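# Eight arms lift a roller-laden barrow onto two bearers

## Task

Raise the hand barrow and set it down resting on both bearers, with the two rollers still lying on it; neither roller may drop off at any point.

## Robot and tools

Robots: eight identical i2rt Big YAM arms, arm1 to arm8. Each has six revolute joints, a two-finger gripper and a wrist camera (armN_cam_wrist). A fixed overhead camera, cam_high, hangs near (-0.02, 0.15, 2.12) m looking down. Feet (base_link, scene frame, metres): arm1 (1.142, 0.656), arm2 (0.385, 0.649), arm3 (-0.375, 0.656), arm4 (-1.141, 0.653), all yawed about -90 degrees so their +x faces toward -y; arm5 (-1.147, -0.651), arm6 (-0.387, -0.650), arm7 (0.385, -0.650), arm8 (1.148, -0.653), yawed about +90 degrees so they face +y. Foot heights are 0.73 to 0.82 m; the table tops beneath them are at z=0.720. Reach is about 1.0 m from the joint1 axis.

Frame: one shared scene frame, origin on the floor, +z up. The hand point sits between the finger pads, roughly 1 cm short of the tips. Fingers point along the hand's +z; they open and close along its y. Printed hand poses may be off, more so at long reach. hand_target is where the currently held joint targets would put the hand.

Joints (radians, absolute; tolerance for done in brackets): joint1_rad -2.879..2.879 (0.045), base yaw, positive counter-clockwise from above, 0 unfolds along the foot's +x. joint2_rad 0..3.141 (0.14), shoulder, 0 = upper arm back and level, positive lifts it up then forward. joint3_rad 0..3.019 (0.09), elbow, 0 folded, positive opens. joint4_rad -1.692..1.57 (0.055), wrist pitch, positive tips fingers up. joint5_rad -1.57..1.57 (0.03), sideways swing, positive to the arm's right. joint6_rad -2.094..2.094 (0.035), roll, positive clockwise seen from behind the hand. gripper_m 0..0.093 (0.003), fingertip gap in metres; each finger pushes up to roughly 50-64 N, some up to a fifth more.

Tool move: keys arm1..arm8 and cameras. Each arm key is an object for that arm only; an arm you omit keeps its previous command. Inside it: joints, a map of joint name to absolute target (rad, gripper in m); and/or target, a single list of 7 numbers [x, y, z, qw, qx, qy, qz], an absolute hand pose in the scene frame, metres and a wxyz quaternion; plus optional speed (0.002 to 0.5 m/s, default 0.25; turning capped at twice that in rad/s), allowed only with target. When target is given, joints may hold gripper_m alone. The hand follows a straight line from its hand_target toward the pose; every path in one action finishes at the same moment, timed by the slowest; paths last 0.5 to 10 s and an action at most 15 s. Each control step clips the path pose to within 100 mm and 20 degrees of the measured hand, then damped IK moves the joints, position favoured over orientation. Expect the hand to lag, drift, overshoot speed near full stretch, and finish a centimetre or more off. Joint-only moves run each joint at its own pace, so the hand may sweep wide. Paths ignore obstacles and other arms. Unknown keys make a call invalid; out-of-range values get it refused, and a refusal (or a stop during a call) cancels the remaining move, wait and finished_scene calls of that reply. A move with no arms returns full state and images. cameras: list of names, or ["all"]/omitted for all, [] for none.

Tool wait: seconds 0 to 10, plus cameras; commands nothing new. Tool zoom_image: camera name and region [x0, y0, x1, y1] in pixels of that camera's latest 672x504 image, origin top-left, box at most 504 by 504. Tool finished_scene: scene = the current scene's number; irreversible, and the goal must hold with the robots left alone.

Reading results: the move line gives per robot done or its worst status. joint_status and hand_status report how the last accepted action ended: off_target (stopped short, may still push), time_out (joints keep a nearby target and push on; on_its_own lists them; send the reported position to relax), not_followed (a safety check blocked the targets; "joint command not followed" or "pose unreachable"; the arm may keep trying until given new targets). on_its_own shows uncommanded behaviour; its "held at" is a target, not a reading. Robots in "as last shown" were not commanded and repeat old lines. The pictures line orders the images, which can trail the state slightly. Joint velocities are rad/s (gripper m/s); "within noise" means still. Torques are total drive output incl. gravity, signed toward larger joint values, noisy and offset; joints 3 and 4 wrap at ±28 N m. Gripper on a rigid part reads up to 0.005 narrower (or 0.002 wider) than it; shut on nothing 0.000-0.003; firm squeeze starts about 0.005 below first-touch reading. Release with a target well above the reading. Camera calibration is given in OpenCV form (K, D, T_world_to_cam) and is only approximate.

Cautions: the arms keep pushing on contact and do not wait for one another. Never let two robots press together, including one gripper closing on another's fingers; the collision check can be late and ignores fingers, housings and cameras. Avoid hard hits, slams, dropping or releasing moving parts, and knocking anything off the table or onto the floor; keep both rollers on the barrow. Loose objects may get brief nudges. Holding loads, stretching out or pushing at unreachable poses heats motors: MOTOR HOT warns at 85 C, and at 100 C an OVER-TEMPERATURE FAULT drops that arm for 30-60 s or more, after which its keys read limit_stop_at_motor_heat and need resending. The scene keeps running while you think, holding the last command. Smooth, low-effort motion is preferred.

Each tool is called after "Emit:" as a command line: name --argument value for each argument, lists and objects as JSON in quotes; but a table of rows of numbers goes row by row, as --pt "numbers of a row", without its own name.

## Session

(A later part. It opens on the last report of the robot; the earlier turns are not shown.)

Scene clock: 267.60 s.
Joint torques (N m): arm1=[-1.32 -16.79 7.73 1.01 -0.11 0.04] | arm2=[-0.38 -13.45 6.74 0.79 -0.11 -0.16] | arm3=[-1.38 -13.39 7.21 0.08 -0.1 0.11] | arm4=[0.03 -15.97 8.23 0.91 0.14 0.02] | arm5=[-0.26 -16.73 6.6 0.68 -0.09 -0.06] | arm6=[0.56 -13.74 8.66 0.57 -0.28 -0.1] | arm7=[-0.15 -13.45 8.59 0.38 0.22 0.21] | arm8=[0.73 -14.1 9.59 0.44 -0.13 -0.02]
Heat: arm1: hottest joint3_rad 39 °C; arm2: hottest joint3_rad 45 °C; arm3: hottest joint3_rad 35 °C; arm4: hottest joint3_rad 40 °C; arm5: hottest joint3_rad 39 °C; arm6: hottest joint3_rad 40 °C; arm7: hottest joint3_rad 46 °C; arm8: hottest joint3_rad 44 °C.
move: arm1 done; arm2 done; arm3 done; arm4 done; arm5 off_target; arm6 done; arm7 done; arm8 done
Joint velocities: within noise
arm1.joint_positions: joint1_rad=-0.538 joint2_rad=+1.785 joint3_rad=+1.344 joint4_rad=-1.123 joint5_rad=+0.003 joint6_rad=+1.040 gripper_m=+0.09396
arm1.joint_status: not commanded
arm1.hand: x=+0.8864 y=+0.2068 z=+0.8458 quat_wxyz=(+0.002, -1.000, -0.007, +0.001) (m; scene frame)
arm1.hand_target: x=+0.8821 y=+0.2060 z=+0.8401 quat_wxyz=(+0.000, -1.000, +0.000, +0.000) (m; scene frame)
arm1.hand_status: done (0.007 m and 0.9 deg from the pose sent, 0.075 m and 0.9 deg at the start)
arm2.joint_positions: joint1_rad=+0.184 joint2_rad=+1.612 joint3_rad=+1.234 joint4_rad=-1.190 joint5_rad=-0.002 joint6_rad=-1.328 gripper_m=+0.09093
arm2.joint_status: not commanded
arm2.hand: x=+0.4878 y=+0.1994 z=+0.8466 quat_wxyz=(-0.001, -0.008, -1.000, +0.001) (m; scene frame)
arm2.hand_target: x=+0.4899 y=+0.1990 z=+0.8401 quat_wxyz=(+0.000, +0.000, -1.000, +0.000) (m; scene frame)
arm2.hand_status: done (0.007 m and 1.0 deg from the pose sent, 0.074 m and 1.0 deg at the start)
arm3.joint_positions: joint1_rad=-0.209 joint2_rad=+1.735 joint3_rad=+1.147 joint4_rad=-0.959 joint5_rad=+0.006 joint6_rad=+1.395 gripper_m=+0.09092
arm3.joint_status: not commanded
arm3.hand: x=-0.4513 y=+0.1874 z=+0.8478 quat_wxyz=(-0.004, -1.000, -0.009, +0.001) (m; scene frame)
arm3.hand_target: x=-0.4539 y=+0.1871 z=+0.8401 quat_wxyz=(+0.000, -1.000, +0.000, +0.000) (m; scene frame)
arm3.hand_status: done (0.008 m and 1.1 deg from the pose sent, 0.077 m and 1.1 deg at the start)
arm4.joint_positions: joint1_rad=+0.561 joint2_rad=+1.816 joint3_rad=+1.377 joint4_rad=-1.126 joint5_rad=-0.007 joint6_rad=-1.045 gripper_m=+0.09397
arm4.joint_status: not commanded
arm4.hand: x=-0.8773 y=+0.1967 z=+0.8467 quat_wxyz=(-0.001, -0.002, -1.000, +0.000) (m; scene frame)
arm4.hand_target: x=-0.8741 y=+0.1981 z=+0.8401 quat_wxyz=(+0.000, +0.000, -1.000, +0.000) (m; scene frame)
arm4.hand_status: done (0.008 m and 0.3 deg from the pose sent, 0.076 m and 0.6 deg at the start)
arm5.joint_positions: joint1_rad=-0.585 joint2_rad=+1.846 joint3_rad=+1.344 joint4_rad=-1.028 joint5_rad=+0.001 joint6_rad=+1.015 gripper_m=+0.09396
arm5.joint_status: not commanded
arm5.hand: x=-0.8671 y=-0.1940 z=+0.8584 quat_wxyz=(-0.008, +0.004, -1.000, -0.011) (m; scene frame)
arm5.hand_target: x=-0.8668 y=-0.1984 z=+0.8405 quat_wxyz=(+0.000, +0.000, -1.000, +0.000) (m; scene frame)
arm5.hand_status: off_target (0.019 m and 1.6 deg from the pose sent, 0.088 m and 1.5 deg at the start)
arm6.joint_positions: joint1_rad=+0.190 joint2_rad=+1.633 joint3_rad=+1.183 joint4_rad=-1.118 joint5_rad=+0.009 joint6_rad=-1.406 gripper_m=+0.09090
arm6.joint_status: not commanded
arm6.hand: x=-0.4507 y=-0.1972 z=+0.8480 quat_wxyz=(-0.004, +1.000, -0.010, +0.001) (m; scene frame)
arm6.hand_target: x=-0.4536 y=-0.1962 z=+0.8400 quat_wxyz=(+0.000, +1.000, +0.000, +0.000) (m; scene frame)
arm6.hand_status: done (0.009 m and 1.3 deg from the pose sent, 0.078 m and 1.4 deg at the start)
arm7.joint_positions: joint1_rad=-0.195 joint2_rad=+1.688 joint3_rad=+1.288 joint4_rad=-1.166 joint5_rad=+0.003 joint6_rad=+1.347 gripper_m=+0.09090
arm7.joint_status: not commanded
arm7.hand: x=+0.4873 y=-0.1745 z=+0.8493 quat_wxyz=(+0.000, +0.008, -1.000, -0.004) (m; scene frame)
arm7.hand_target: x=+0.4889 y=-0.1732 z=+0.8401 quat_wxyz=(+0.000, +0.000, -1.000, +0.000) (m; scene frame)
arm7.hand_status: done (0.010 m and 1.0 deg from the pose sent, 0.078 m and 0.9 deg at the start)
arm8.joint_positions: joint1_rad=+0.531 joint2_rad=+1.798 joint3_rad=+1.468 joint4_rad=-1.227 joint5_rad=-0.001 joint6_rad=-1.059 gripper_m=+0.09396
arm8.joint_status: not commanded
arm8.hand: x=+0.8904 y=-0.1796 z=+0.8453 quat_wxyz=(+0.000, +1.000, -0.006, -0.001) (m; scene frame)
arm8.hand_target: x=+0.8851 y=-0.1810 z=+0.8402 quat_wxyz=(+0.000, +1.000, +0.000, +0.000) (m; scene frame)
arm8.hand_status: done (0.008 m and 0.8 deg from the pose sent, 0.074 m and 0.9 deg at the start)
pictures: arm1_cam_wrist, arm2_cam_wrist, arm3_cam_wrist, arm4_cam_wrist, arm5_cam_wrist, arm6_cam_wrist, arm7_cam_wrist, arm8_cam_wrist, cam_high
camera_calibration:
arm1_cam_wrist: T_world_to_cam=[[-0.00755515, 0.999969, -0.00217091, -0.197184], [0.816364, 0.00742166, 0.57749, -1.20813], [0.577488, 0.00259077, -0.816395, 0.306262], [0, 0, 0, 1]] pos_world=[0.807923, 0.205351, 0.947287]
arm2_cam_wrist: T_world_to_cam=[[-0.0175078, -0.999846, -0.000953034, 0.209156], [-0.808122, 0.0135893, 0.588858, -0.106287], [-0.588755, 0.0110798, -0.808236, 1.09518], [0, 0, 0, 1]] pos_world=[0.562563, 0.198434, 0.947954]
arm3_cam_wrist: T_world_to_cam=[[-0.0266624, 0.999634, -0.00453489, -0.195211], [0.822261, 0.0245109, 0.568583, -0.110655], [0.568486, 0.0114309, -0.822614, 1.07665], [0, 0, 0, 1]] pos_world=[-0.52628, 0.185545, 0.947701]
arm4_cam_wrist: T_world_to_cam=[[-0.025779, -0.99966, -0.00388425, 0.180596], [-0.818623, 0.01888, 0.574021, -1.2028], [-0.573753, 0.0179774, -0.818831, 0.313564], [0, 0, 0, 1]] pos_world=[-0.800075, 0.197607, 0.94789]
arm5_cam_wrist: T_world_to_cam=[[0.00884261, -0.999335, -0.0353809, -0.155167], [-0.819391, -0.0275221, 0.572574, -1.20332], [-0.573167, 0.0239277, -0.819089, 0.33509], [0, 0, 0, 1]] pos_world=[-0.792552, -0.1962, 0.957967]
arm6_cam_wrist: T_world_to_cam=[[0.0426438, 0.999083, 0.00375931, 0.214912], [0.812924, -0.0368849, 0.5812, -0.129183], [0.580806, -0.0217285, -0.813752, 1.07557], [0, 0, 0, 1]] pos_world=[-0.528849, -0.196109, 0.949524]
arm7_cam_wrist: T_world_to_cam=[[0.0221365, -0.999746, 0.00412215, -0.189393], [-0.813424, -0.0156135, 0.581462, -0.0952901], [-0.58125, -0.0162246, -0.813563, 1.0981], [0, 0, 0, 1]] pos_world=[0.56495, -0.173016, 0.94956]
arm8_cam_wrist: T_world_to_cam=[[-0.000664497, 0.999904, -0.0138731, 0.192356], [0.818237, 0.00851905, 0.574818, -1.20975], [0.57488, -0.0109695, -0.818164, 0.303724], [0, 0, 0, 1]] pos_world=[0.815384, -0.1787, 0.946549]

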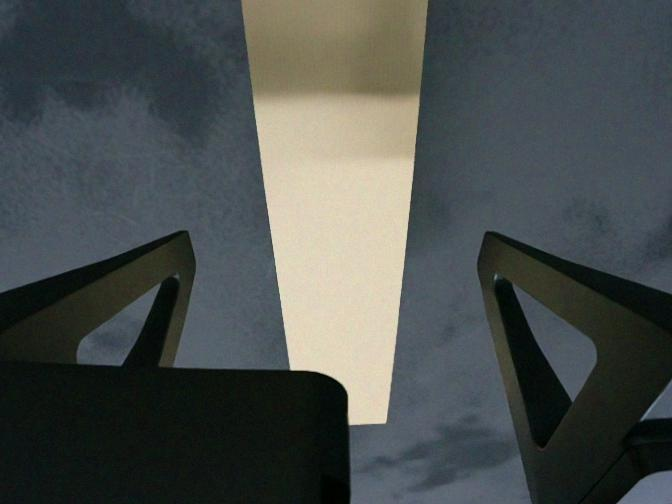

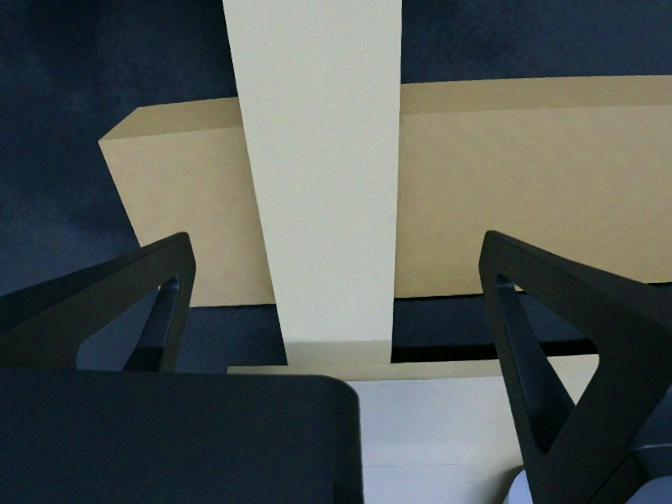

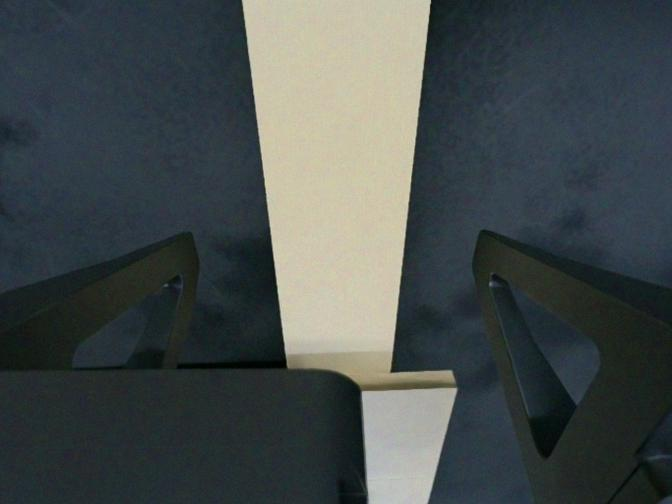

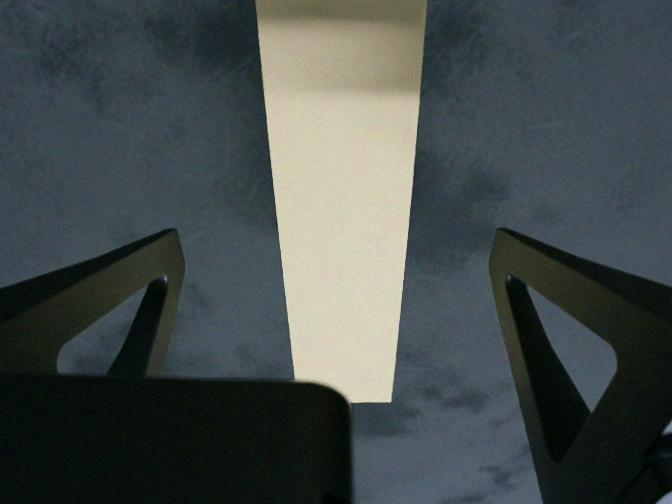

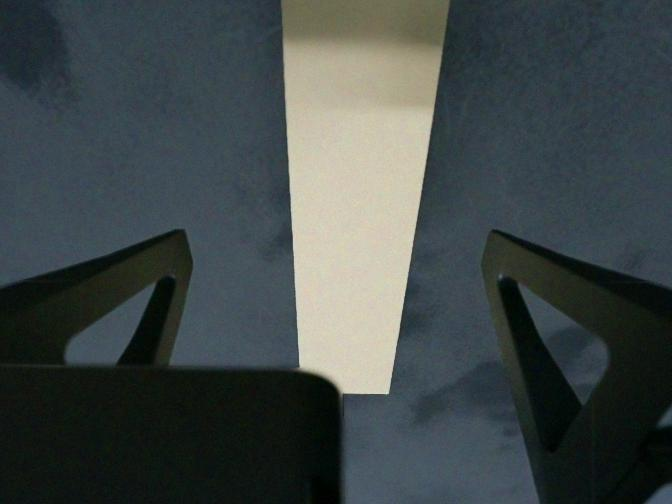

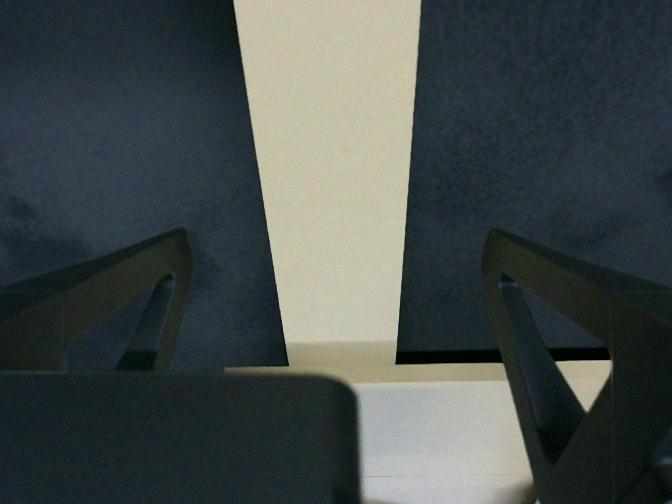

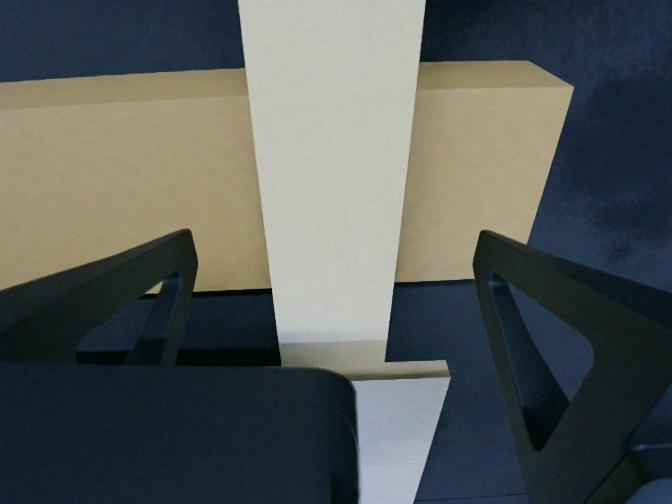

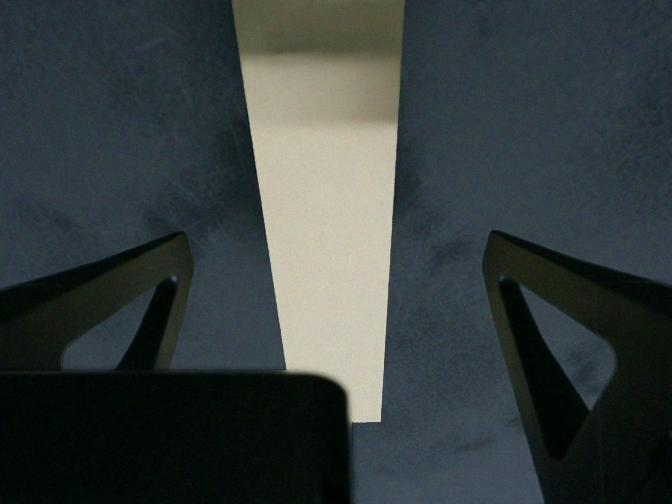

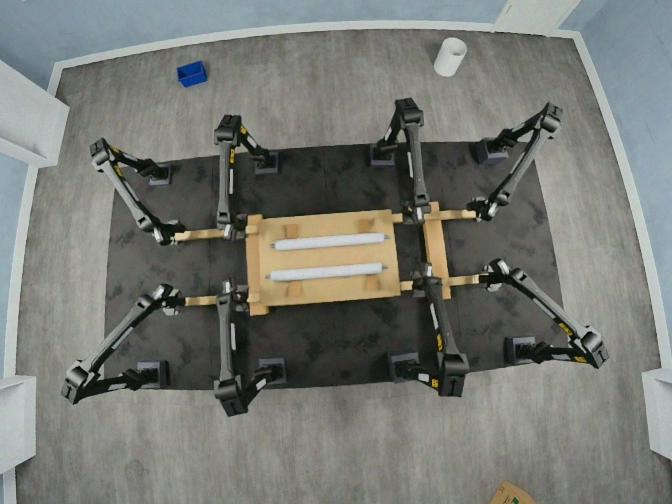

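Emit:
move --arm1 '{"target":[0.880,0.206,0.796,0,1,0,0],"speed":0.04}' --arm2 '{"target":[0.490,0.200,0.796,0,0,1,0],"speed":0.04}' --arm3 '{"target":[-0.454,0.187,0.796,0,1,0,0],"speed":0.04}' --arm4 '{"target":[-0.872,0.198,0.796,0,0,1,0],"speed":0.04}' --arm5 '{"target":[-0.8665,-0.202,0.789,0,0,1,0],"speed":0.04}' --arm6 '{"target":[-0.4536,-0.196,0.796,0,1,0,0],"speed":0.04}' --arm7 '{"target":[0.489,-0.173,0.796,0,0,1,0],"speed":0.04}' --arm8 '{"target":[0.883,-0.185,0.796,0,1,0,0],"speed":0.04}'

Scene clock: 272.00 s.
Joint torques (N m): arm1=[-1.61 -16.97 7.38 0.92 -0.1 -0.01] | arm2=[-0.38 -13.68 6.3 0.91 -0.11 -0.15] | arm3=[-1.38 -13.68 6.56 0.09 -0.1 0.11] | arm4=[0.03 -16.26 7.75 0.94 0.14 0.06] | arm5=[-0.56 -17.03 6.09 0.66 -0.09 -0.1] | arm6=[0.67 -13.98 8.09 0.64 -0.27 -0.1] | arm7=[-0.15 -13.63 8.1 0.55 0.22 0.22] | arm8=[0.73 -14.15 9.14 0.28 -0.12 0.05]
Heat: arm1: hottest joint3_rad 39 °C; arm2: hottest joint3_rad 45 °C; arm3: hottest joint3_rad 35 °C; arm4: hottest joint3_rad 40 °C; arm5: hottest joint3_rad 39 °C; arm6: hottest joint3_rad 40 °C; arm7: hottest joint3_rad 46 °C; arm8: hottest joint3_rad 44 °C.
move: arm1 done; arm2 done; arm3 done; arm4 done; arm5 off_target; arm6 done; arm7 done; arm8 done
Joint velocities: within noise
arm1.joint_positions: joint1_rad=-0.539 joint2_rad=+1.843 joint3_rad=+1.299 joint4_rad=-1.020 joint5_rad=+0.003 joint6_rad=+1.040 gripper_m=+0.09396
arm1.joint_status: not commanded
arm1.hand: x=+0.8851 y=+0.2057 z=+0.8025 quat_wxyz=(+0.001, -1.000, -0.007, +0.001) (m; scene frame)
arm1.hand_target: x=+0.8801 y=+0.2062 z=+0.7961 quat_wxyz=(+0.000, -1.000, +0.000, +0.000) (m; scene frame)
arm1.hand_status: done (0.008 m and 0.8 deg from the pose sent, 0.050 m and 0.9 deg at the start)
arm2.joint_positions: joint1_rad=+0.184 joint2_rad=+1.660 joint3_rad=+1.168 joint4_rad=-1.075 joint5_rad=-0.002 joint6_rad=-1.329 gripper_m=+0.09093
arm2.joint_status: not commanded
arm2.hand: x=+0.4877 y=+0.1995 z=+0.8031 quat_wxyz=(-0.001, -0.008, -1.000, +0.002) (m; scene frame)
arm2.hand_target: x=+0.4899 y=+0.2000 z=+0.7961 quat_wxyz=(+0.000, +0.000, -1.000, +0.000) (m; scene frame)
arm2.hand_status: done (0.008 m and 1.0 deg from the pose sent, 0.051 m and 1.0 deg at the start)
arm3.joint_positions: joint1_rad=-0.209 joint2_rad=+1.808 joint3_rad=+1.113 joint4_rad=-0.850 joint5_rad=+0.006 joint6_rad=+1.395 gripper_m=+0.09092
arm3.joint_status: not commanded
arm3.hand: x=-0.4513 y=+0.1860 z=+0.8046 quat_wxyz=(-0.005, -1.000, -0.009, +0.002) (m; scene frame)
arm3.hand_target: x=-0.4539 y=+0.1871 z=+0.7962 quat_wxyz=(+0.000, -1.000, +0.000, +0.000) (m; scene frame)
arm3.hand_status: done (0.009 m and 1.2 deg from the pose sent, 0.052 m and 1.1 deg at the start)
arm4.joint_positions: joint1_rad=+0.564 joint2_rad=+1.873 joint3_rad=+1.333 joint4_rad=-1.025 joint5_rad=-0.007 joint6_rad=-1.045 gripper_m=+0.09397
arm4.joint_status: not commanded
arm4.hand: x=-0.8750 y=+0.1959 z=+0.8032 quat_wxyz=(-0.002, -0.001, -1.000, +0.000) (m; scene frame)
arm4.hand_target: x=-0.8722 y=+0.1980 z=+0.7961 quat_wxyz=(+0.000, +0.000, -1.000, +0.000) (m; scene frame)
arm4.hand_status: done (0.008 m and 0.2 deg from the pose sent, 0.051 m and 0.3 deg at the start)
arm5.joint_positions: joint1_rad=-0.585 joint2_rad=+1.915 joint3_rad=+1.293 joint4_rad=-0.908 joint5_rad=+0.001 joint6_rad=+1.015 gripper_m=+0.09396
arm5.joint_status: not commanded
arm5.hand: x=-0.8679 y=-0.1952 z=+0.8077 quat_wxyz=(-0.008, +0.004, -1.000, -0.012) (m; scene frame)
arm5.hand_target: x=-0.8669 y=-0.2024 z=+0.7895 quat_wxyz=(+0.000, +0.000, -1.000, +0.000) (m; scene frame)
arm5.hand_status: off_target (0.020 m and 1.7 deg from the pose sent, 0.070 m and 1.6 deg at the start)
arm6.joint_positions: joint1_rad=+0.190 joint2_rad=+1.690 joint3_rad=+1.128 joint4_rad=-1.003 joint5_rad=+0.009 joint6_rad=-1.406 gripper_m=+0.09090
arm6.joint_status: not commanded
arm6.hand: x=-0.4511 y=-0.1961 z=+0.8047 quat_wxyz=(-0.005, +1.000, -0.010, +0.001) (m; scene frame)
arm6.hand_target: x=-0.4535 y=-0.1962 z=+0.7960 quat_wxyz=(+0.000, +1.000, +0.000, +0.000) (m; scene frame)
arm6.hand_status: done (0.009 m and 1.3 deg from the pose sent, 0.052 m and 1.3 deg at the start)
arm7.joint_positions: joint1_rad=-0.195 joint2_rad=+1.739 joint3_rad=+1.232 joint4_rad=-1.056 joint5_rad=+0.003 joint6_rad=+1.347 gripper_m=+0.09090
arm7.joint_status: not commanded
arm7.hand: x=+0.4874 y=-0.1732 z=+0.8060 quat_wxyz=(-0.001, +0.008, -1.000, -0.005) (m; scene frame)
arm7.hand_target: x=+0.4889 y=-0.1731 z=+0.7962 quat_wxyz=(+0.000, +0.000, -1.000, +0.000) (m; scene frame)
arm7.hand_status: done (0.010 m and 1.0 deg from the pose sent, 0.053 m and 1.0 deg at the start)
arm8.joint_positions: joint1_rad=+0.538 joint2_rad=+1.837 joint3_rad=+1.400 joint4_rad=-1.120 joint5_rad=-0.001 joint6_rad=-1.059 gripper_m=+0.09396
arm8.joint_status: not commanded
arm8.hand: x=+0.8880 y=-0.1830 z=+0.8017 quat_wxyz=(+0.000, +1.000, -0.003, -0.001) (m; scene frame)
arm8.hand_target: x=+0.8831 y=-0.1851 z=+0.7960 quat_wxyz=(+0.000, +1.000, +0.000, +0.000) (m; scene frame)
arm8.hand_status: done (0.008 m and 0.4 deg from the pose sent, 0.050 m and 0.7 deg at the start)
pictures: arm1_cam_wrist, arm2_cam_wrist, arm3_cam_wrist, arm4_cam_wrist, arm5_cam_wrist, arm6_cam_wrist, arm7_cam_wrist, arm8_cam_wrist, cam_high
camera_calibration:
arm1_cam_wrist: T_world_to_cam=[[-0.00643534, 0.999974, -0.00320704, -0.19636], [0.816743, 0.00710653, 0.576958, -1.18188], [0.576965, 0.00109359, -0.816768, 0.272812], [0, 0, 0, 1]] pos_world=[0.806624, 0.204456, 0.904088]
arm2_cam_wrist: T_world_to_cam=[[-0.0170397, -0.999855, 0.000550727, 0.207895], [-0.808338, 0.0141, 0.58855, -0.0803792], [-0.588473, 0.00958356, -0.80846, 1.06036], [0, 0, 0, 1]] pos_world=[0.562562, 0.198836, 0.904453]
arm3_cam_wrist: T_world_to_cam=[[-0.0266309, 0.999624, -0.00646825, -0.192543], [0.822418, 0.0255873, 0.568307, -0.0858504], [0.568259, 0.00981492, -0.822791, 1.04153], [0, 0, 0, 1]] pos_world=[-0.52638, 0.184445, 0.904503]
arm4_cam_wrist: T_world_to_cam=[[-0.0223545, -0.999746, -0.00292057, 0.181967], [-0.819022, 0.016638, 0.57352, -1.17545], [-0.573326, 0.0152128, -0.819186, 0.280417], [0, 0, 0, 1]] pos_world=[-0.797881, 0.197212, 0.904389]
arm5_cam_wrist: T_world_to_cam=[[0.00889915, -0.999312, -0.0360178, -0.157625], [-0.8196, -0.0279243, 0.572255, -1.17493], [-0.572867, 0.0244276, -0.819284, 0.293649], [0, 0, 0, 1]] pos_world=[-0.793352, -0.197499, 0.907267]
arm6_cam_wrist: T_world_to_cam=[[0.0418686, 0.999107, 0.00565535, 0.212169], [0.813113, -0.0373625, 0.580905, -0.10347], [0.580598, -0.0197232, -0.813952, 1.04099], [0, 0, 0, 1]] pos_world=[-0.529149, -0.195314, 0.906225]
arm7_cam_wrist: T_world_to_cam=[[0.0221443, -0.999752, 0.00227131, -0.186447], [-0.813665, -0.0167023, 0.581094, -0.0697924], [-0.580912, -0.014716, -0.813833, 1.06334], [0, 0, 0, 1]] pos_world=[0.56505, -0.171918, 0.906362]
arm8_cam_wrist: T_world_to_cam=[[-0.00753032, 0.999889, -0.0128556, 0.200405], [0.818554, 0.013548, 0.574269, -1.18161], [0.57438, -0.00619854, -0.818565, 0.270971], [0, 0, 0, 1]] pos_world=[0.813085, -0.182695, 0.902949]

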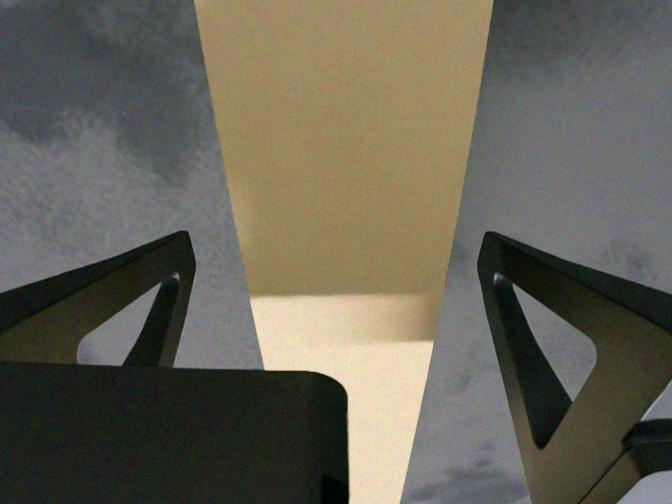

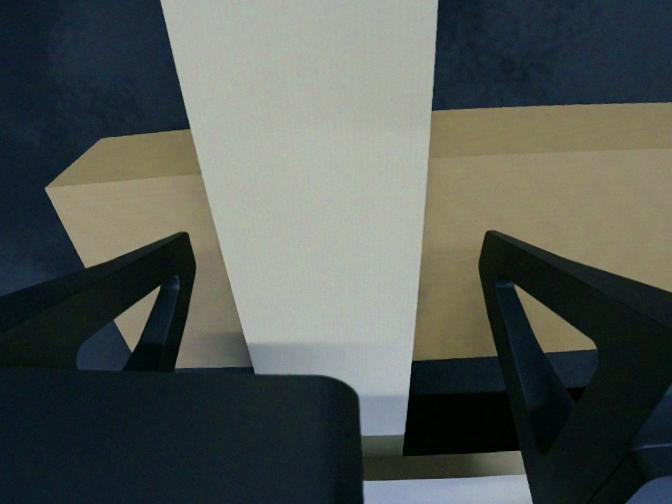

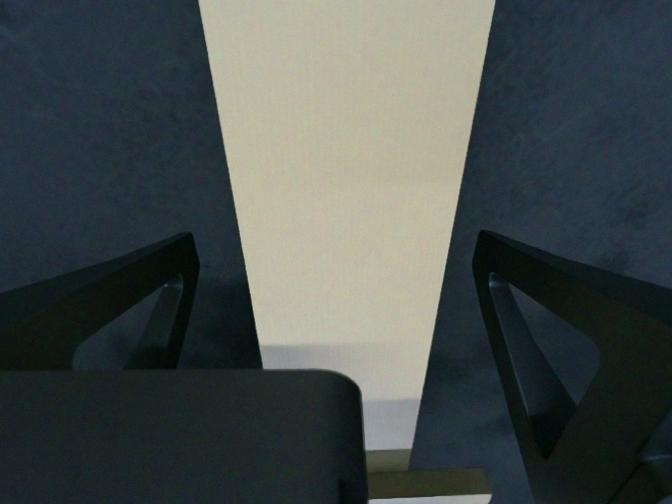

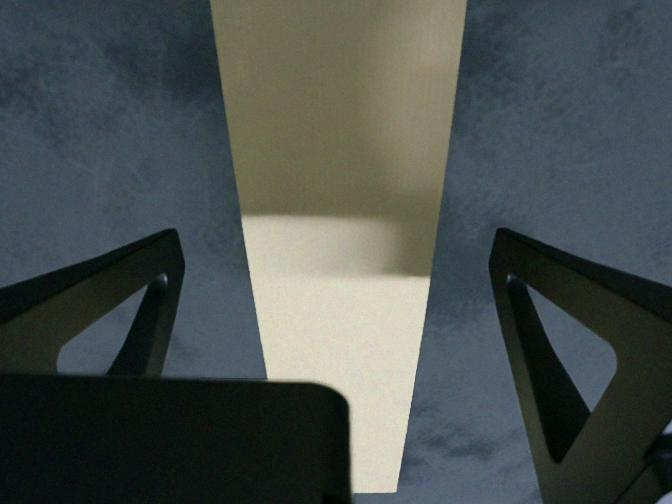

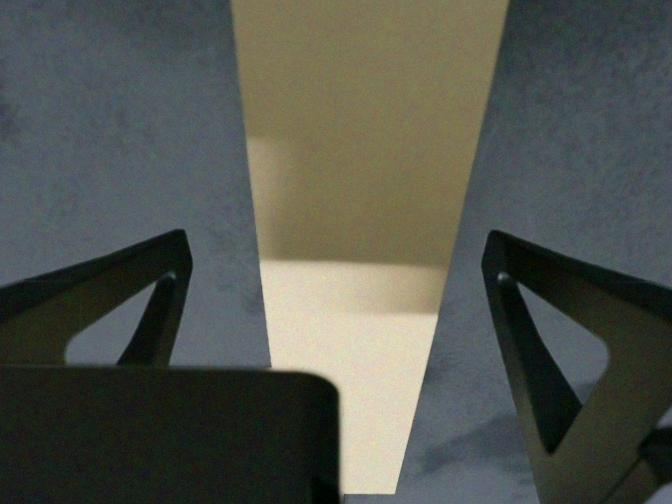

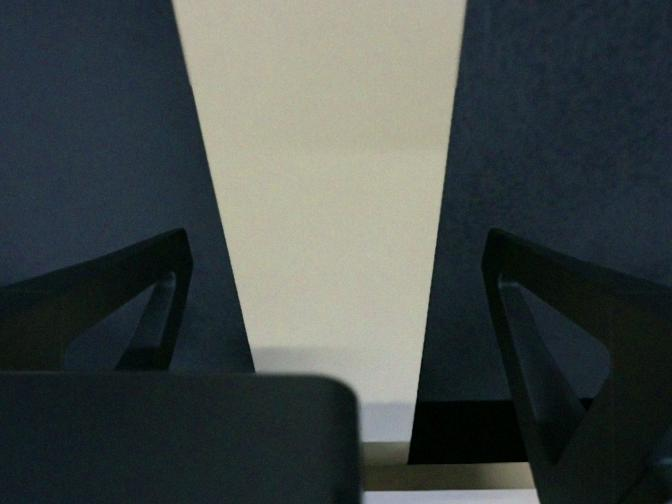

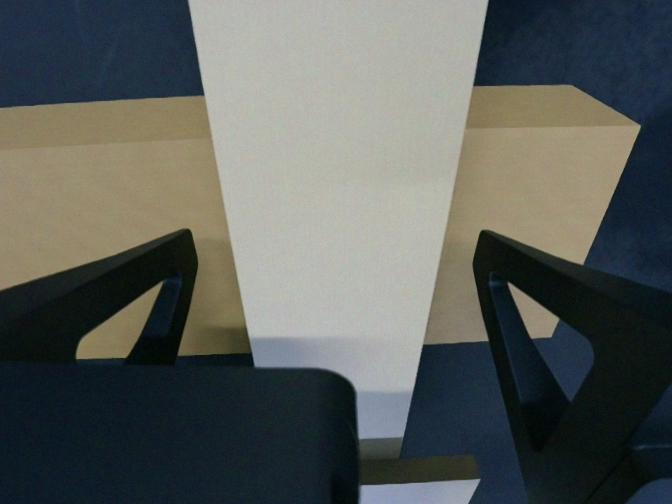

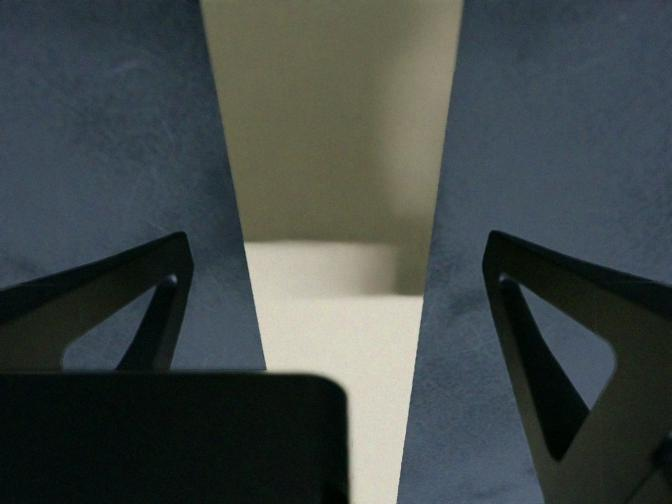

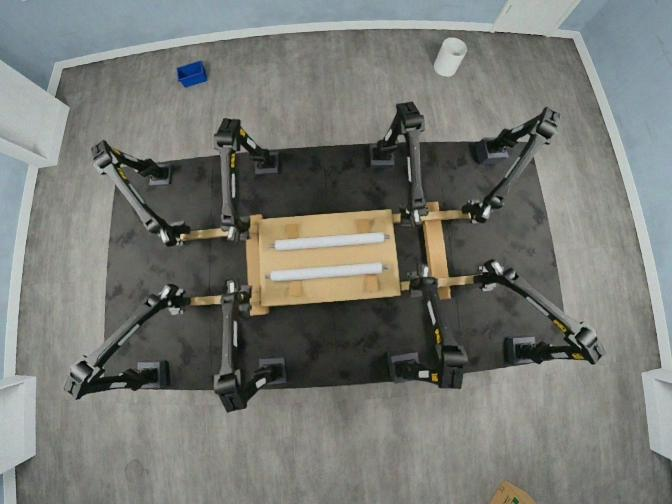

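Emit:
move --arm1 '{"joints":{"gripper_m":0.052}}' --arm2 '{"joints":{"gripper_m":0.052}}' --arm3 '{"joints":{"gripper_m":0.052}}' --arm4 '{"joints":{"gripper_m":0.052}}' --arm5 '{"joints":{"gripper_m":0.052}}' --arm6 '{"joints":{"gripper_m":0.052}}' --arm7 '{"joints":{"gripper_m":0.052}}' --arm8 '{"joints":{"gripper_m":0.052}}' --cameras '["arm5_cam_wrist","arm8_cam_wrist"]'

Emit:
move --arm1 '{"joints":{"gripper_m":0.036}}' --arm2 '{"joints":{"gripper_m":0.036}}' --arm3 '{"joints":{"gripper_m":0.036}}' --arm4 '{"joints":{"gripper_m":0.036}}' --arm5 '{"joints":{"gripper_m":0.036}}' --arm6 '{"joints":{"gripper_m":0.036}}' --arm7 '{"joints":{"gripper_m":0.036}}' --arm8 '{"joints":{"gripper_m":0.036}}' --cameras '["cam_high","arm5_cam_wrist"]'

Scene clock: 276.63 s.
Joint torques (N m): arm1=[-1.61 -17.03 7.28 1.01 -0.11 -0.02] | arm2=[-0.32 -13.51 6.38 0.91 -0.11 -0.15] | arm3=[-1.38 -13.68 6.56 0.03 -0.1 0.11] | arm4=[0.03 -16.26 7.76 0.85 0.14 0.06] | arm5=[-0.67 -16.97 6.16 0.61 -0.09 -0.1] | arm6=[0.5 -14.1 8.1 0.55 -0.28 -0.1] | arm7=[-0.32 -13.51 8.14 0.5 0.23 0.21] | arm8=[0.67 -14.21 9.14 0.38 -0.13 0.05]
Heat: arm1: hottest joint3_rad 38 °C; arm2: hottest joint3_rad 44 °C; arm3: hottest joint3_rad 35 °C; arm4: hottest joint3_rad 39 °C; arm5: hottest joint3_rad 38 °C; arm6: hottest joint3_rad 40 °C; arm7: hottest joint3_rad 45 °C; arm8: hottest joint3_rad 43 °C.
move: arm1 done; arm2 done; arm3 done; arm4 done; arm5 done; arm6 done; arm7 done; arm8 done
Joint velocities: within noise
arm1.joint_positions: joint1_rad=-0.539 joint2_rad=+1.843 joint3_rad=+1.299 joint4_rad=-1.020 joint5_rad=+0.003 joint6_rad=+1.040 gripper_m=+0.05218
arm1.joint_status: all done
arm1.hand: x=+0.8850 y=+0.2056 z=+0.8025 quat_wxyz=(+0.001, -1.000, -0.007, +0.001) (m; scene frame)
arm1.hand_target: x=+0.8801 y=+0.2061 z=+0.7961 quat_wxyz=(+0.000, -1.000, +0.000, +0.000) (m; scene frame)
arm1.hand_status: not commanded
arm2.joint_positions: joint1_rad=+0.184 joint2_rad=+1.660 joint3_rad=+1.168 joint4_rad=-1.075 joint5_rad=-0.002 joint6_rad=-1.329 gripper_m=+0.05215
arm2.joint_status: all done
arm2.hand: x=+0.4877 y=+0.1995 z=+0.8031 quat_wxyz=(-0.001, -0.008, -1.000, +0.002) (m; scene frame)
arm2.hand_target: x=+0.4899 y=+0.2001 z=+0.7961 quat_wxyz=(+0.000, +0.000, -1.000, +0.000) (m; scene frame)
arm2.hand_status: not commanded
arm3.joint_positions: joint1_rad=-0.209 joint2_rad=+1.808 joint3_rad=+1.113 joint4_rad=-0.849 joint5_rad=+0.006 joint6_rad=+1.395 gripper_m=+0.05217
arm3.joint_status: all done
arm3.hand: x=-0.4513 y=+0.1859 z=+0.8046 quat_wxyz=(-0.005, -1.000, -0.009, +0.002) (m; scene frame)
arm3.hand_target: x=-0.4539 y=+0.1871 z=+0.7962 quat_wxyz=(+0.000, -1.000, +0.000, +0.000) (m; scene frame)
arm3.hand_status: not commanded
arm4.joint_positions: joint1_rad=+0.564 joint2_rad=+1.873 joint3_rad=+1.333 joint4_rad=-1.024 joint5_rad=-0.007 joint6_rad=-1.045 gripper_m=+0.05221
arm4.joint_status: all done
arm4.hand: x=-0.8748 y=+0.1959 z=+0.8032 quat_wxyz=(-0.002, +0.000, -1.000, +0.000) (m; scene frame)
arm4.hand_target: x=-0.8720 y=+0.1981 z=+0.7961 quat_wxyz=(+0.000, +0.000, -1.000, +0.000) (m; scene frame)
arm4.hand_status: not commanded
arm5.joint_positions: joint1_rad=-0.585 joint2_rad=+1.915 joint3_rad=+1.292 joint4_rad=-0.907 joint5_rad=+0.001 joint6_rad=+1.015 gripper_m=+0.05218
arm5.joint_status: all done
arm5.hand: x=-0.8679 y=-0.1954 z=+0.8075 quat_wxyz=(-0.008, +0.004, -1.000, -0.012) (m; scene frame)
arm5.hand_target: x=-0.8669 y=-0.2024 z=+0.7895 quat_wxyz=(+0.000, +0.000, -1.000, +0.000) (m; scene frame)
arm5.hand_status: not commanded
arm6.joint_positions: joint1_rad=+0.190 joint2_rad=+1.690 joint3_rad=+1.128 joint4_rad=-1.003 joint5_rad=+0.009 joint6_rad=-1.407 gripper_m=+0.05217
arm6.joint_status: all done
arm6.hand: x=-0.4511 y=-0.1960 z=+0.8047 quat_wxyz=(-0.006, +1.000, -0.010, +0.001) (m; scene frame)
arm6.hand_target: x=-0.4535 y=-0.1962 z=+0.7960 quat_wxyz=(+0.000, +1.000, +0.000, +0.000) (m; scene frame)
arm6.hand_status: not commanded
arm7.joint_positions: joint1_rad=-0.195 joint2_rad=+1.739 joint3_rad=+1.232 joint4_rad=-1.056 joint5_rad=+0.003 joint6_rad=+1.347 gripper_m=+0.05218
arm7.joint_status: all done
arm7.hand: x=+0.4874 y=-0.1732 z=+0.8060 quat_wxyz=(-0.001, +0.008, -1.000, -0.005) (m; scene frame)
arm7.hand_target: x=+0.4889 y=-0.1731 z=+0.7962 quat_wxyz=(+0.000, +0.000, -1.000, +0.000) (m; scene frame)
arm7.hand_status: not commanded
arm8.joint_positions: joint1_rad=+0.538 joint2_rad=+1.837 joint3_rad=+1.400 joint4_rad=-1.120 joint5_rad=-0.001 joint6_rad=-1.059 gripper_m=+0.05219
arm8.joint_status: all done
arm8.hand: x=+0.8880 y=-0.1830 z=+0.8017 quat_wxyz=(+0.000, +1.000, -0.003, -0.001) (m; scene frame)
arm8.hand_target: x=+0.8832 y=-0.1851 z=+0.7960 quat_wxyz=(+0.000, +1.000, +0.000, +0.000) (m; scene frame)
arm8.hand_status: not commanded
pictures: arm5_cam_wrist, arm8_cam_wrist
camera_calibration:
arm5_cam_wrist: T_world_to_cam=[[0.00889915, -0.999312, -0.0360178, -0.157732], [-0.8196, -0.0279243, 0.572255, -1.17482], [-0.572867, 0.0244276, -0.819284, 0.293487], [0, 0, 0, 1]] pos_world=[-0.793352, -0.197599, 0.907067]
arm8_cam_wrist: T_world_to_cam=[[-0.00753032, 0.999889, -0.0128556, 0.200405], [0.818554, 0.013548, 0.574269, -1.18161], [0.57438, -0.00619854, -0.818565, 0.270971], [0, 0, 0, 1]] pos_world=[0.813085, -0.182695, 0.902949]

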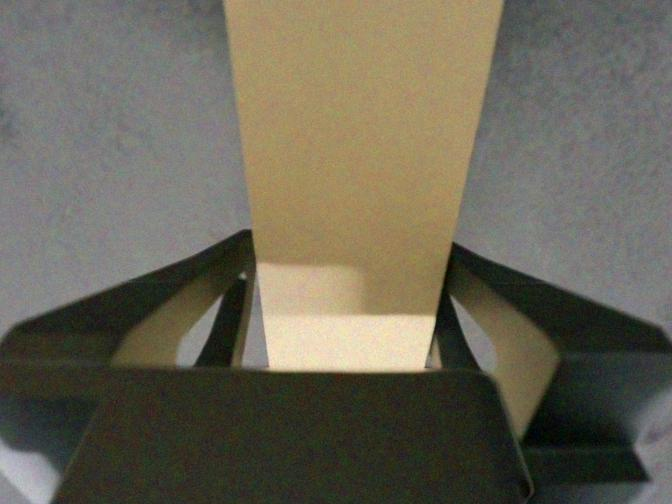

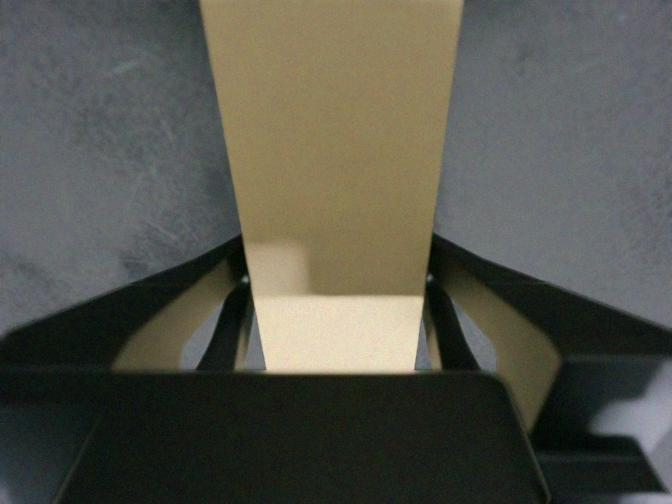

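Scene clock: 277.13 s.
Joint torques (N m): arm1=[-1.32 -16.73 7.62 1.01 0.01 0.05] | arm2=[-0.38 -13.51 6.6 0.96 -0.18 -0.04] | arm3=[-1.38 -13.63 6.83 0.05 -0.1 0.11] | arm4=[0.03 -16.32 7.76 0.76 0.04 0.06] | arm5=[-0.5 -16.97 6.45 0.66 -0.06 -0.11] | arm6=[0.62 -14.15 8.17 0.59 -0.24 -0.01] | arm7=[-0.26 -13.63 8.25 0.44 0.24 0.21] | arm8=[0.67 -14.15 9.14 0.38 -0.15 0.06]
Heat: arm1: hottest joint3_rad 38 °C; arm2: hottest joint3_rad 44 °C; arm3: hottest joint3_rad 35 °C; arm4: hottest joint3_rad 39 °C; arm5: hottest joint3_rad 38 °C; arm6: hottest joint3_rad 40 °C; arm7: hottest joint3_rad 45 °C; arm8: hottest joint3_rad 43 °C.
move: arm1 off_target; arm2 off_target; arm3 off_target; arm4 off_target; arm5 off_target; arm6 off_target; arm7 off_target; arm8 off_target
Joint velocities: within noise
arm1.joint_positions: joint1_rad=-0.542 joint2_rad=+1.842 joint3_rad=+1.296 joint4_rad=-1.021 joint5_rad=+0.000 joint6_rad=+1.033 gripper_m=+0.04494
arm1.joint_status: gripper_m off_target (ended at +0.04497, target +0.03600)
arm1.hand: x=+0.8851 y=+0.2073 z=+0.8017 quat_wxyz=(+0.002, -1.000, -0.009, -0.001) (m; scene frame)
arm1.hand_target: x=+0.8801 y=+0.2060 z=+0.7961 quat_wxyz=(+0.000, -1.000, +0.000, +0.000) (m; scene frame)
arm1.hand_status: not commanded
arm2.joint_positions: joint1_rad=+0.184 joint2_rad=+1.660 joint3_rad=+1.165 joint4_rad=-1.077 joint5_rad=+0.000 joint6_rad=-1.340 gripper_m=+0.04448
arm2.joint_status: gripper_m off_target (ended at +0.04451, target +0.03600)
arm2.hand: x=+0.4870 y=+0.2013 z=+0.8020 quat_wxyz=(+0.001, -0.002, -1.000, -0.001) (m; scene frame)
arm2.hand_target: x=+0.4899 y=+0.2000 z=+0.7962 quat_wxyz=(+0.000, +0.000, -1.000, +0.000) (m; scene frame)
arm2.hand_status: not commanded
arm3.joint_positions: joint1_rad=-0.210 joint2_rad=+1.808 joint3_rad=+1.110 joint4_rad=-0.850 joint5_rad=+0.006 joint6_rad=+1.395 gripper_m=+0.04560
arm3.joint_status: gripper_m off_target (ended at +0.04563, target +0.03600)
arm3.hand: x=-0.4514 y=+0.1879 z=+0.8036 quat_wxyz=(-0.003, -1.000, -0.008, +0.001) (m; scene frame)
arm3.hand_target: x=-0.4539 y=+0.1871 z=+0.7962 quat_wxyz=(+0.000, -1.000, +0.000, +0.000) (m; scene frame)
arm3.hand_status: not commanded
arm4.joint_positions: joint1_rad=+0.564 joint2_rad=+1.873 joint3_rad=+1.333 joint4_rad=-1.021 joint5_rad=-0.005 joint6_rad=-1.046 gripper_m=+0.04527
arm4.joint_status: gripper_m off_target (ended at +0.04529, target +0.03600)
arm4.hand: x=-0.8748 y=+0.1951 z=+0.8030 quat_wxyz=(-0.001, +0.000, -1.000, +0.002) (m; scene frame)
arm4.hand_target: x=-0.8720 y=+0.1981 z=+0.7961 quat_wxyz=(+0.000, +0.000, -1.000, +0.000) (m; scene frame)
arm4.hand_status: not commanded
arm5.joint_positions: joint1_rad=-0.587 joint2_rad=+1.915 joint3_rad=+1.288 joint4_rad=-0.910 joint5_rad=+0.001 joint6_rad=+1.017 gripper_m=+0.04318
arm5.joint_status: gripper_m off_target (ended at +0.04321, target +0.03600)
arm5.hand: x=-0.8687 y=-0.1979 z=+0.8061 quat_wxyz=(-0.006, +0.002, -1.000, -0.009) (m; scene frame)
arm5.hand_target: x=-0.8670 y=-0.2024 z=+0.7894 quat_wxyz=(+0.000, +0.000, -1.000, +0.000) (m; scene frame)
arm5.hand_status: not commanded
arm6.joint_positions: joint1_rad=+0.190 joint2_rad=+1.690 joint3_rad=+1.127 joint4_rad=-1.003 joint5_rad=+0.008 joint6_rad=-1.415 gripper_m=+0.04437
arm6.joint_status: gripper_m off_target (ended at +0.04440, target +0.03600)
arm6.hand: x=-0.4512 y=-0.1965 z=+0.8044 quat_wxyz=(-0.005, +1.000, -0.006, +0.001) (m; scene frame)
arm6.hand_target: x=-0.4536 y=-0.1961 z=+0.7961 quat_wxyz=(+0.000, +1.000, +0.000, +0.000) (m; scene frame)
arm6.hand_status: not commanded
arm7.joint_positions: joint1_rad=-0.195 joint2_rad=+1.739 joint3_rad=+1.231 joint4_rad=-1.054 joint5_rad=+0.003 joint6_rad=+1.347 gripper_m=+0.04445
arm7.joint_status: gripper_m off_target (ended at +0.04447, target +0.03600)
arm7.hand: x=+0.4873 y=-0.1731 z=+0.8057 quat_wxyz=(-0.001, +0.008, -1.000, -0.005) (m; scene frame)
arm7.hand_target: x=+0.4889 y=-0.1731 z=+0.7962 quat_wxyz=(+0.000, +0.000, -1.000, +0.000) (m; scene frame)
arm7.hand_status: not commanded
arm8.joint_positions: joint1_rad=+0.539 joint2_rad=+1.837 joint3_rad=+1.400 joint4_rad=-1.120 joint5_rad=-0.001 joint6_rad=-1.061 gripper_m=+0.04491
arm8.joint_status: gripper_m off_target (ended at +0.04494, target +0.03600)
arm8.hand: x=+0.8879 y=-0.1830 z=+0.8017 quat_wxyz=(-0.001, +1.000, -0.002, -0.001) (m; scene frame)
arm8.hand_target: x=+0.8831 y=-0.1852 z=+0.7960 quat_wxyz=(+0.000, +1.000, +0.000, +0.000) (m; scene frame)
arm8.hand_status: not commanded
pictures: arm5_cam_wrist, cam_high
camera_calibration:
arm5_cam_wrist: T_world_to_cam=[[0.00608157, -0.999501, -0.030991, -0.166917], [-0.817358, -0.022823, 0.575677, -1.1746], [-0.576097, 0.0218298, -0.81709, 0.286931], [0, 0, 0, 1]] pos_world=[-0.793757, -0.199905, 0.905469]

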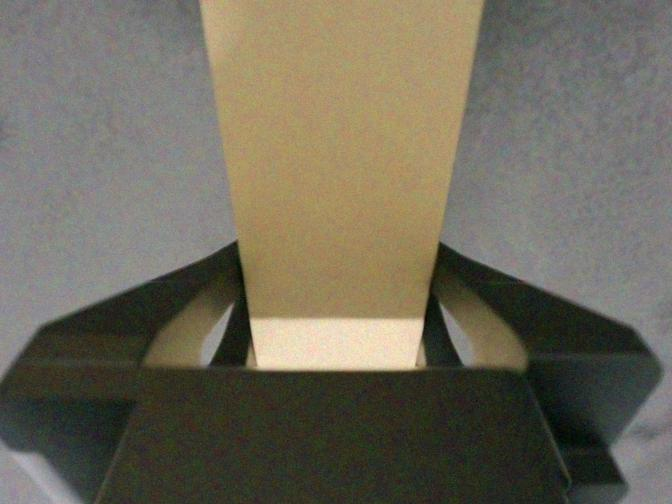

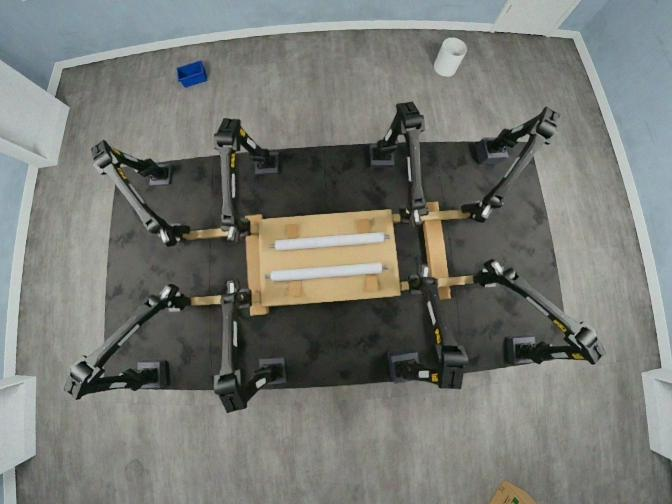

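Emit:
move --arm1 '{"target":[0.885,0.207,0.920,0,1,0,0],"speed":0.03}' --arm2 '{"target":[0.487,0.201,0.920,0,0,1,0],"speed":0.03}' --arm3 '{"target":[-0.451,0.188,0.922,0,1,0,0],"speed":0.03}' --arm4 '{"target":[-0.875,0.195,0.921,0,0,1,0],"speed":0.03}' --arm5 '{"target":[-0.869,-0.198,0.922,0,0,1,0],"speed":0.03}' --arm6 '{"target":[-0.451,-0.1965,0.922,0,1,0,0],"speed":0.03}' --arm7 '{"target":[0.487,-0.173,0.923,0,0,1,0],"speed":0.03}' --arm8 '{"target":[0.888,-0.183,0.920,0,1,0,0],"speed":0.03}' --cameras '["cam_high","arm2_cam_wrist","arm7_cam_wrist"]'

Scene clock: 285.07 s.
Joint torques (N m): arm1=[-0.79 -22.36 13.31 -3.34 0.11 0.12] | arm2=[-0.91 -18.26 12.74 -3.06 -0.52 -0.1] | arm3=[-0.73 -19.19 12.34 -3.64 -0.06 0.15] | arm4=[-0.79 -19.9 14.24 -2.37 -0.2 -0.03] | arm5=[0.15 -22.71 11.07 -2.71 0.36 -0.05] | arm6=[0.09 -19.25 14.01 -3.41 -0.28 -0.05] | arm7=[0.38 -18.14 15.3 -3.43 0.42 0.26] | arm8=[-0.03 -18.73 15.54 -2.81 -0.57 -0.04]
Heat: arm1: hottest joint3_rad 38 °C; arm2: hottest joint3_rad 45 °C; arm3: hottest joint3_rad 35 °C; arm4: hottest joint3_rad 39 °C; arm5: hottest joint3_rad 38 °C; arm6: hottest joint3_rad 40 °C; arm7: hottest joint3_rad 46 °C; arm8: hottest joint3_rad 44 °C.
move: arm1 off_target; arm2 off_target; arm3 off_target; arm4 off_target; arm5 off_target; arm6 off_target; arm7 off_target; arm8 off_target
Joint velocities: within noise
arm1.joint_positions: joint1_rad=-0.542 joint2_rad=+1.770 joint3_rad=+1.386 joint4_rad=-1.204 joint5_rad=-0.004 joint6_rad=+1.035 gripper_m=+0.04497
arm1.joint_status: not commanded
arm1.hand: x=+0.8872 y=+0.2093 z=+0.8679 quat_wxyz=(+0.011, -1.000, -0.009, -0.008) (m; scene frame)
arm1.hand_target: x=+0.8857 y=+0.2081 z=+0.9178 quat_wxyz=(-0.001, -1.000, +0.000, +0.001) (m; scene frame)
arm1.hand_status: off_target (0.052 m and 1.8 deg from the pose sent, 0.118 m and 1.1 deg at the start)
arm2.joint_positions: joint1_rad=+0.184 joint2_rad=+1.596 joint3_rad=+1.283 joint4_rad=-1.287 joint5_rad=+0.008 joint6_rad=-1.340 gripper_m=+0.04448
arm2.joint_status: not commanded
arm2.hand: x=+0.4849 y=+0.2042 z=+0.8716 quat_wxyz=(+0.008, -0.002, -1.000, -0.013) (m; scene frame)
arm2.hand_target: x=+0.4865 y=+0.2024 z=+0.9181 quat_wxyz=(+0.000, +0.000, -1.000, +0.002) (m; scene frame)
arm2.hand_status: off_target (0.049 m and 1.8 deg from the pose sent, 0.118 m and 0.3 deg at the start)
arm3.joint_positions: joint1_rad=-0.210 joint2_rad=+1.693 joint3_rad=+1.181 joint4_rad=-1.060 joint5_rad=+0.004 joint6_rad=+1.397 gripper_m=+0.04574
arm3.joint_status: not commanded
arm3.hand: x=-0.4505 y=+0.1934 z=+0.8776 quat_wxyz=(+0.008, -1.000, -0.008, -0.001) (m; scene frame)
arm3.hand_target: x=-0.4508 y=+0.1888 z=+0.9202 quat_wxyz=(-0.002, -1.000, +0.000, +0.000) (m; scene frame)
arm3.hand_status: off_target (0.045 m and 1.3 deg from the pose sent, 0.118 m and 1.0 deg at the start)
arm4.joint_positions: joint1_rad=+0.567 joint2_rad=+1.796 joint3_rad=+1.436 joint4_rad=-1.228 joint5_rad=+0.002 joint6_rad=-1.046 gripper_m=+0.04527
arm4.joint_status: not commanded
arm4.hand: x=-0.8760 y=+0.1983 z=+0.8774 quat_wxyz=(+0.008, +0.001, -1.000, -0.008) (m; scene frame)
arm4.hand_target: x=-0.8754 y=+0.1959 z=+0.9197 quat_wxyz=(-0.001, +0.000, -1.000, +0.001) (m; scene frame)
arm4.hand_status: off_target (0.044 m and 1.3 deg from the pose sent, 0.118 m and 0.3 deg at the start)
arm5.joint_positions: joint1_rad=-0.587 joint2_rad=+1.824 joint3_rad=+1.381 joint4_rad=-1.125 joint5_rad=-0.010 joint6_rad=+1.018 gripper_m=+0.04318
arm5.joint_status: not commanded
arm5.hand: x=-0.8714 y=-0.1988 z=+0.8826 quat_wxyz=(+0.006, +0.001, -1.000, +0.002) (m; scene frame)
arm5.hand_target: x=-0.8694 y=-0.1984 z=+0.9208 quat_wxyz=(-0.001, +0.000, -1.000, -0.001) (m; scene frame)
arm5.hand_status: off_target (0.039 m and 0.7 deg from the pose sent, 0.116 m and 1.3 deg at the start)
arm6.joint_positions: joint1_rad=+0.191 joint2_rad=+1.614 joint3_rad=+1.247 joint4_rad=-1.227 joint5_rad=+0.009 joint6_rad=-1.416 gripper_m=+0.04437
arm6.joint_status: not commanded
arm6.hand: x=-0.4511 y=-0.1984 z=+0.8788 quat_wxyz=(+0.008, +1.000, -0.005, +0.003) (m; scene frame)
arm6.hand_target: x=-0.4509 y=-0.1975 z=+0.9203 quat_wxyz=(-0.001, +1.000, +0.000, +0.000) (m; scene frame)
arm6.hand_status: off_target (0.043 m and 1.2 deg from the pose sent, 0.118 m and 0.9 deg at the start)
arm7.joint_positions: joint1_rad=-0.195 joint2_rad=+1.672 joint3_rad=+1.339 joint4_rad=-1.260 joint5_rad=-0.002 joint6_rad=+1.348 gripper_m=+0.04460
arm7.joint_status: not commanded
arm7.hand: x=+0.4857 y=-0.1777 z=+0.8751 quat_wxyz=(+0.005, +0.007, -1.000, +0.009) (m; scene frame)
arm7.hand_target: x=+0.4866 y=-0.1746 z=+0.9213 quat_wxyz=(+0.000, +0.000, -1.000, -0.002) (m; scene frame)
arm7.hand_status: off_target (0.048 m and 1.4 deg from the pose sent, 0.117 m and 1.0 deg at the start)
arm8.joint_positions: joint1_rad=+0.539 joint2_rad=+1.792 joint3_rad=+1.521 joint4_rad=-1.328 joint5_rad=+0.011 joint6_rad=-1.061 gripper_m=+0.04491
arm8.joint_status: not commanded
arm8.hand: x=+0.8916 y=-0.1852 z=+0.8681 quat_wxyz=(+0.015, +1.000, -0.002, +0.015) (m; scene frame)
arm8.hand_target: x=+0.8888 y=-0.1844 z=+0.9182 quat_wxyz=(-0.001, +1.000, +0.000, +0.000) (m; scene frame)
arm8.hand_status: off_target (0.052 m and 2.4 deg from the pose sent, 0.118 m and 0.3 deg at the start)
pictures: arm2_cam_wrist, arm7_cam_wrist, cam_high
camera_calibration:
arm2_cam_wrist: T_world_to_cam=[[-0.00542752, -0.999551, -0.0294678, 0.232951], [-0.798229, -0.0134192, 0.602204, -0.134272], [-0.602329, 0.0267905, -0.797798, 1.10788], [0, 0, 0, 1]] pos_world=[0.561391, 0.201364, 0.971584]
arm7_cam_wrist: T_world_to_cam=[[0.0212898, -0.999358, 0.0288305, -0.213798], [-0.807132, -0.000163088, 0.590372, -0.119622], [-0.589988, -0.0358389, -0.806617, 1.11284], [0, 0, 0, 1]] pos_world=[0.56456, -0.173797, 0.974417]

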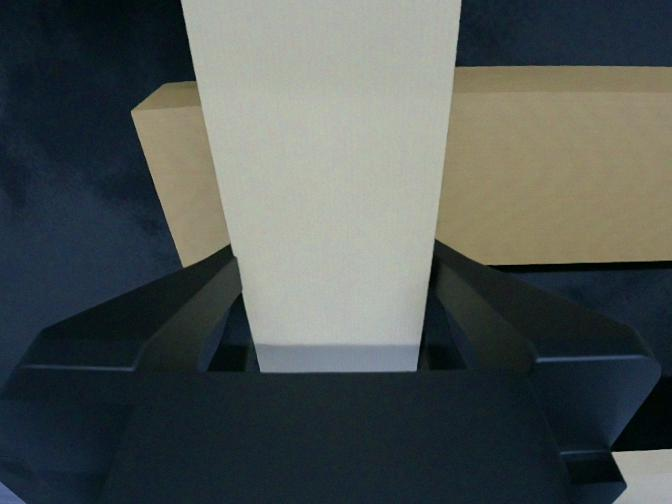

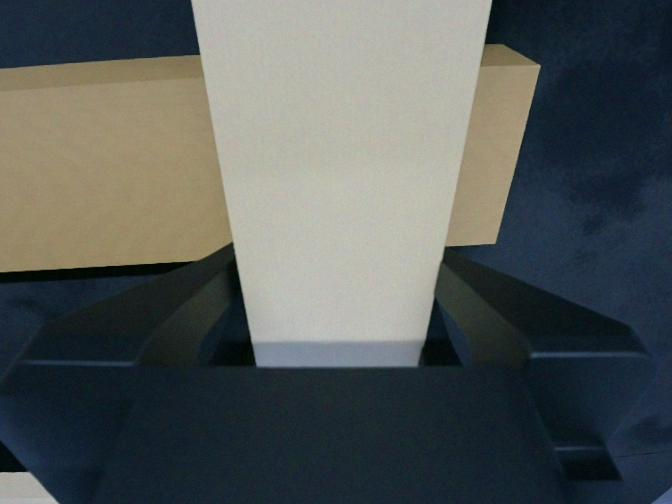

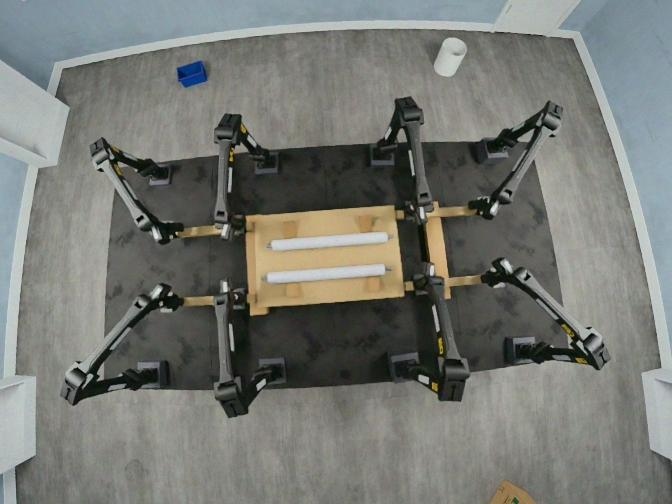

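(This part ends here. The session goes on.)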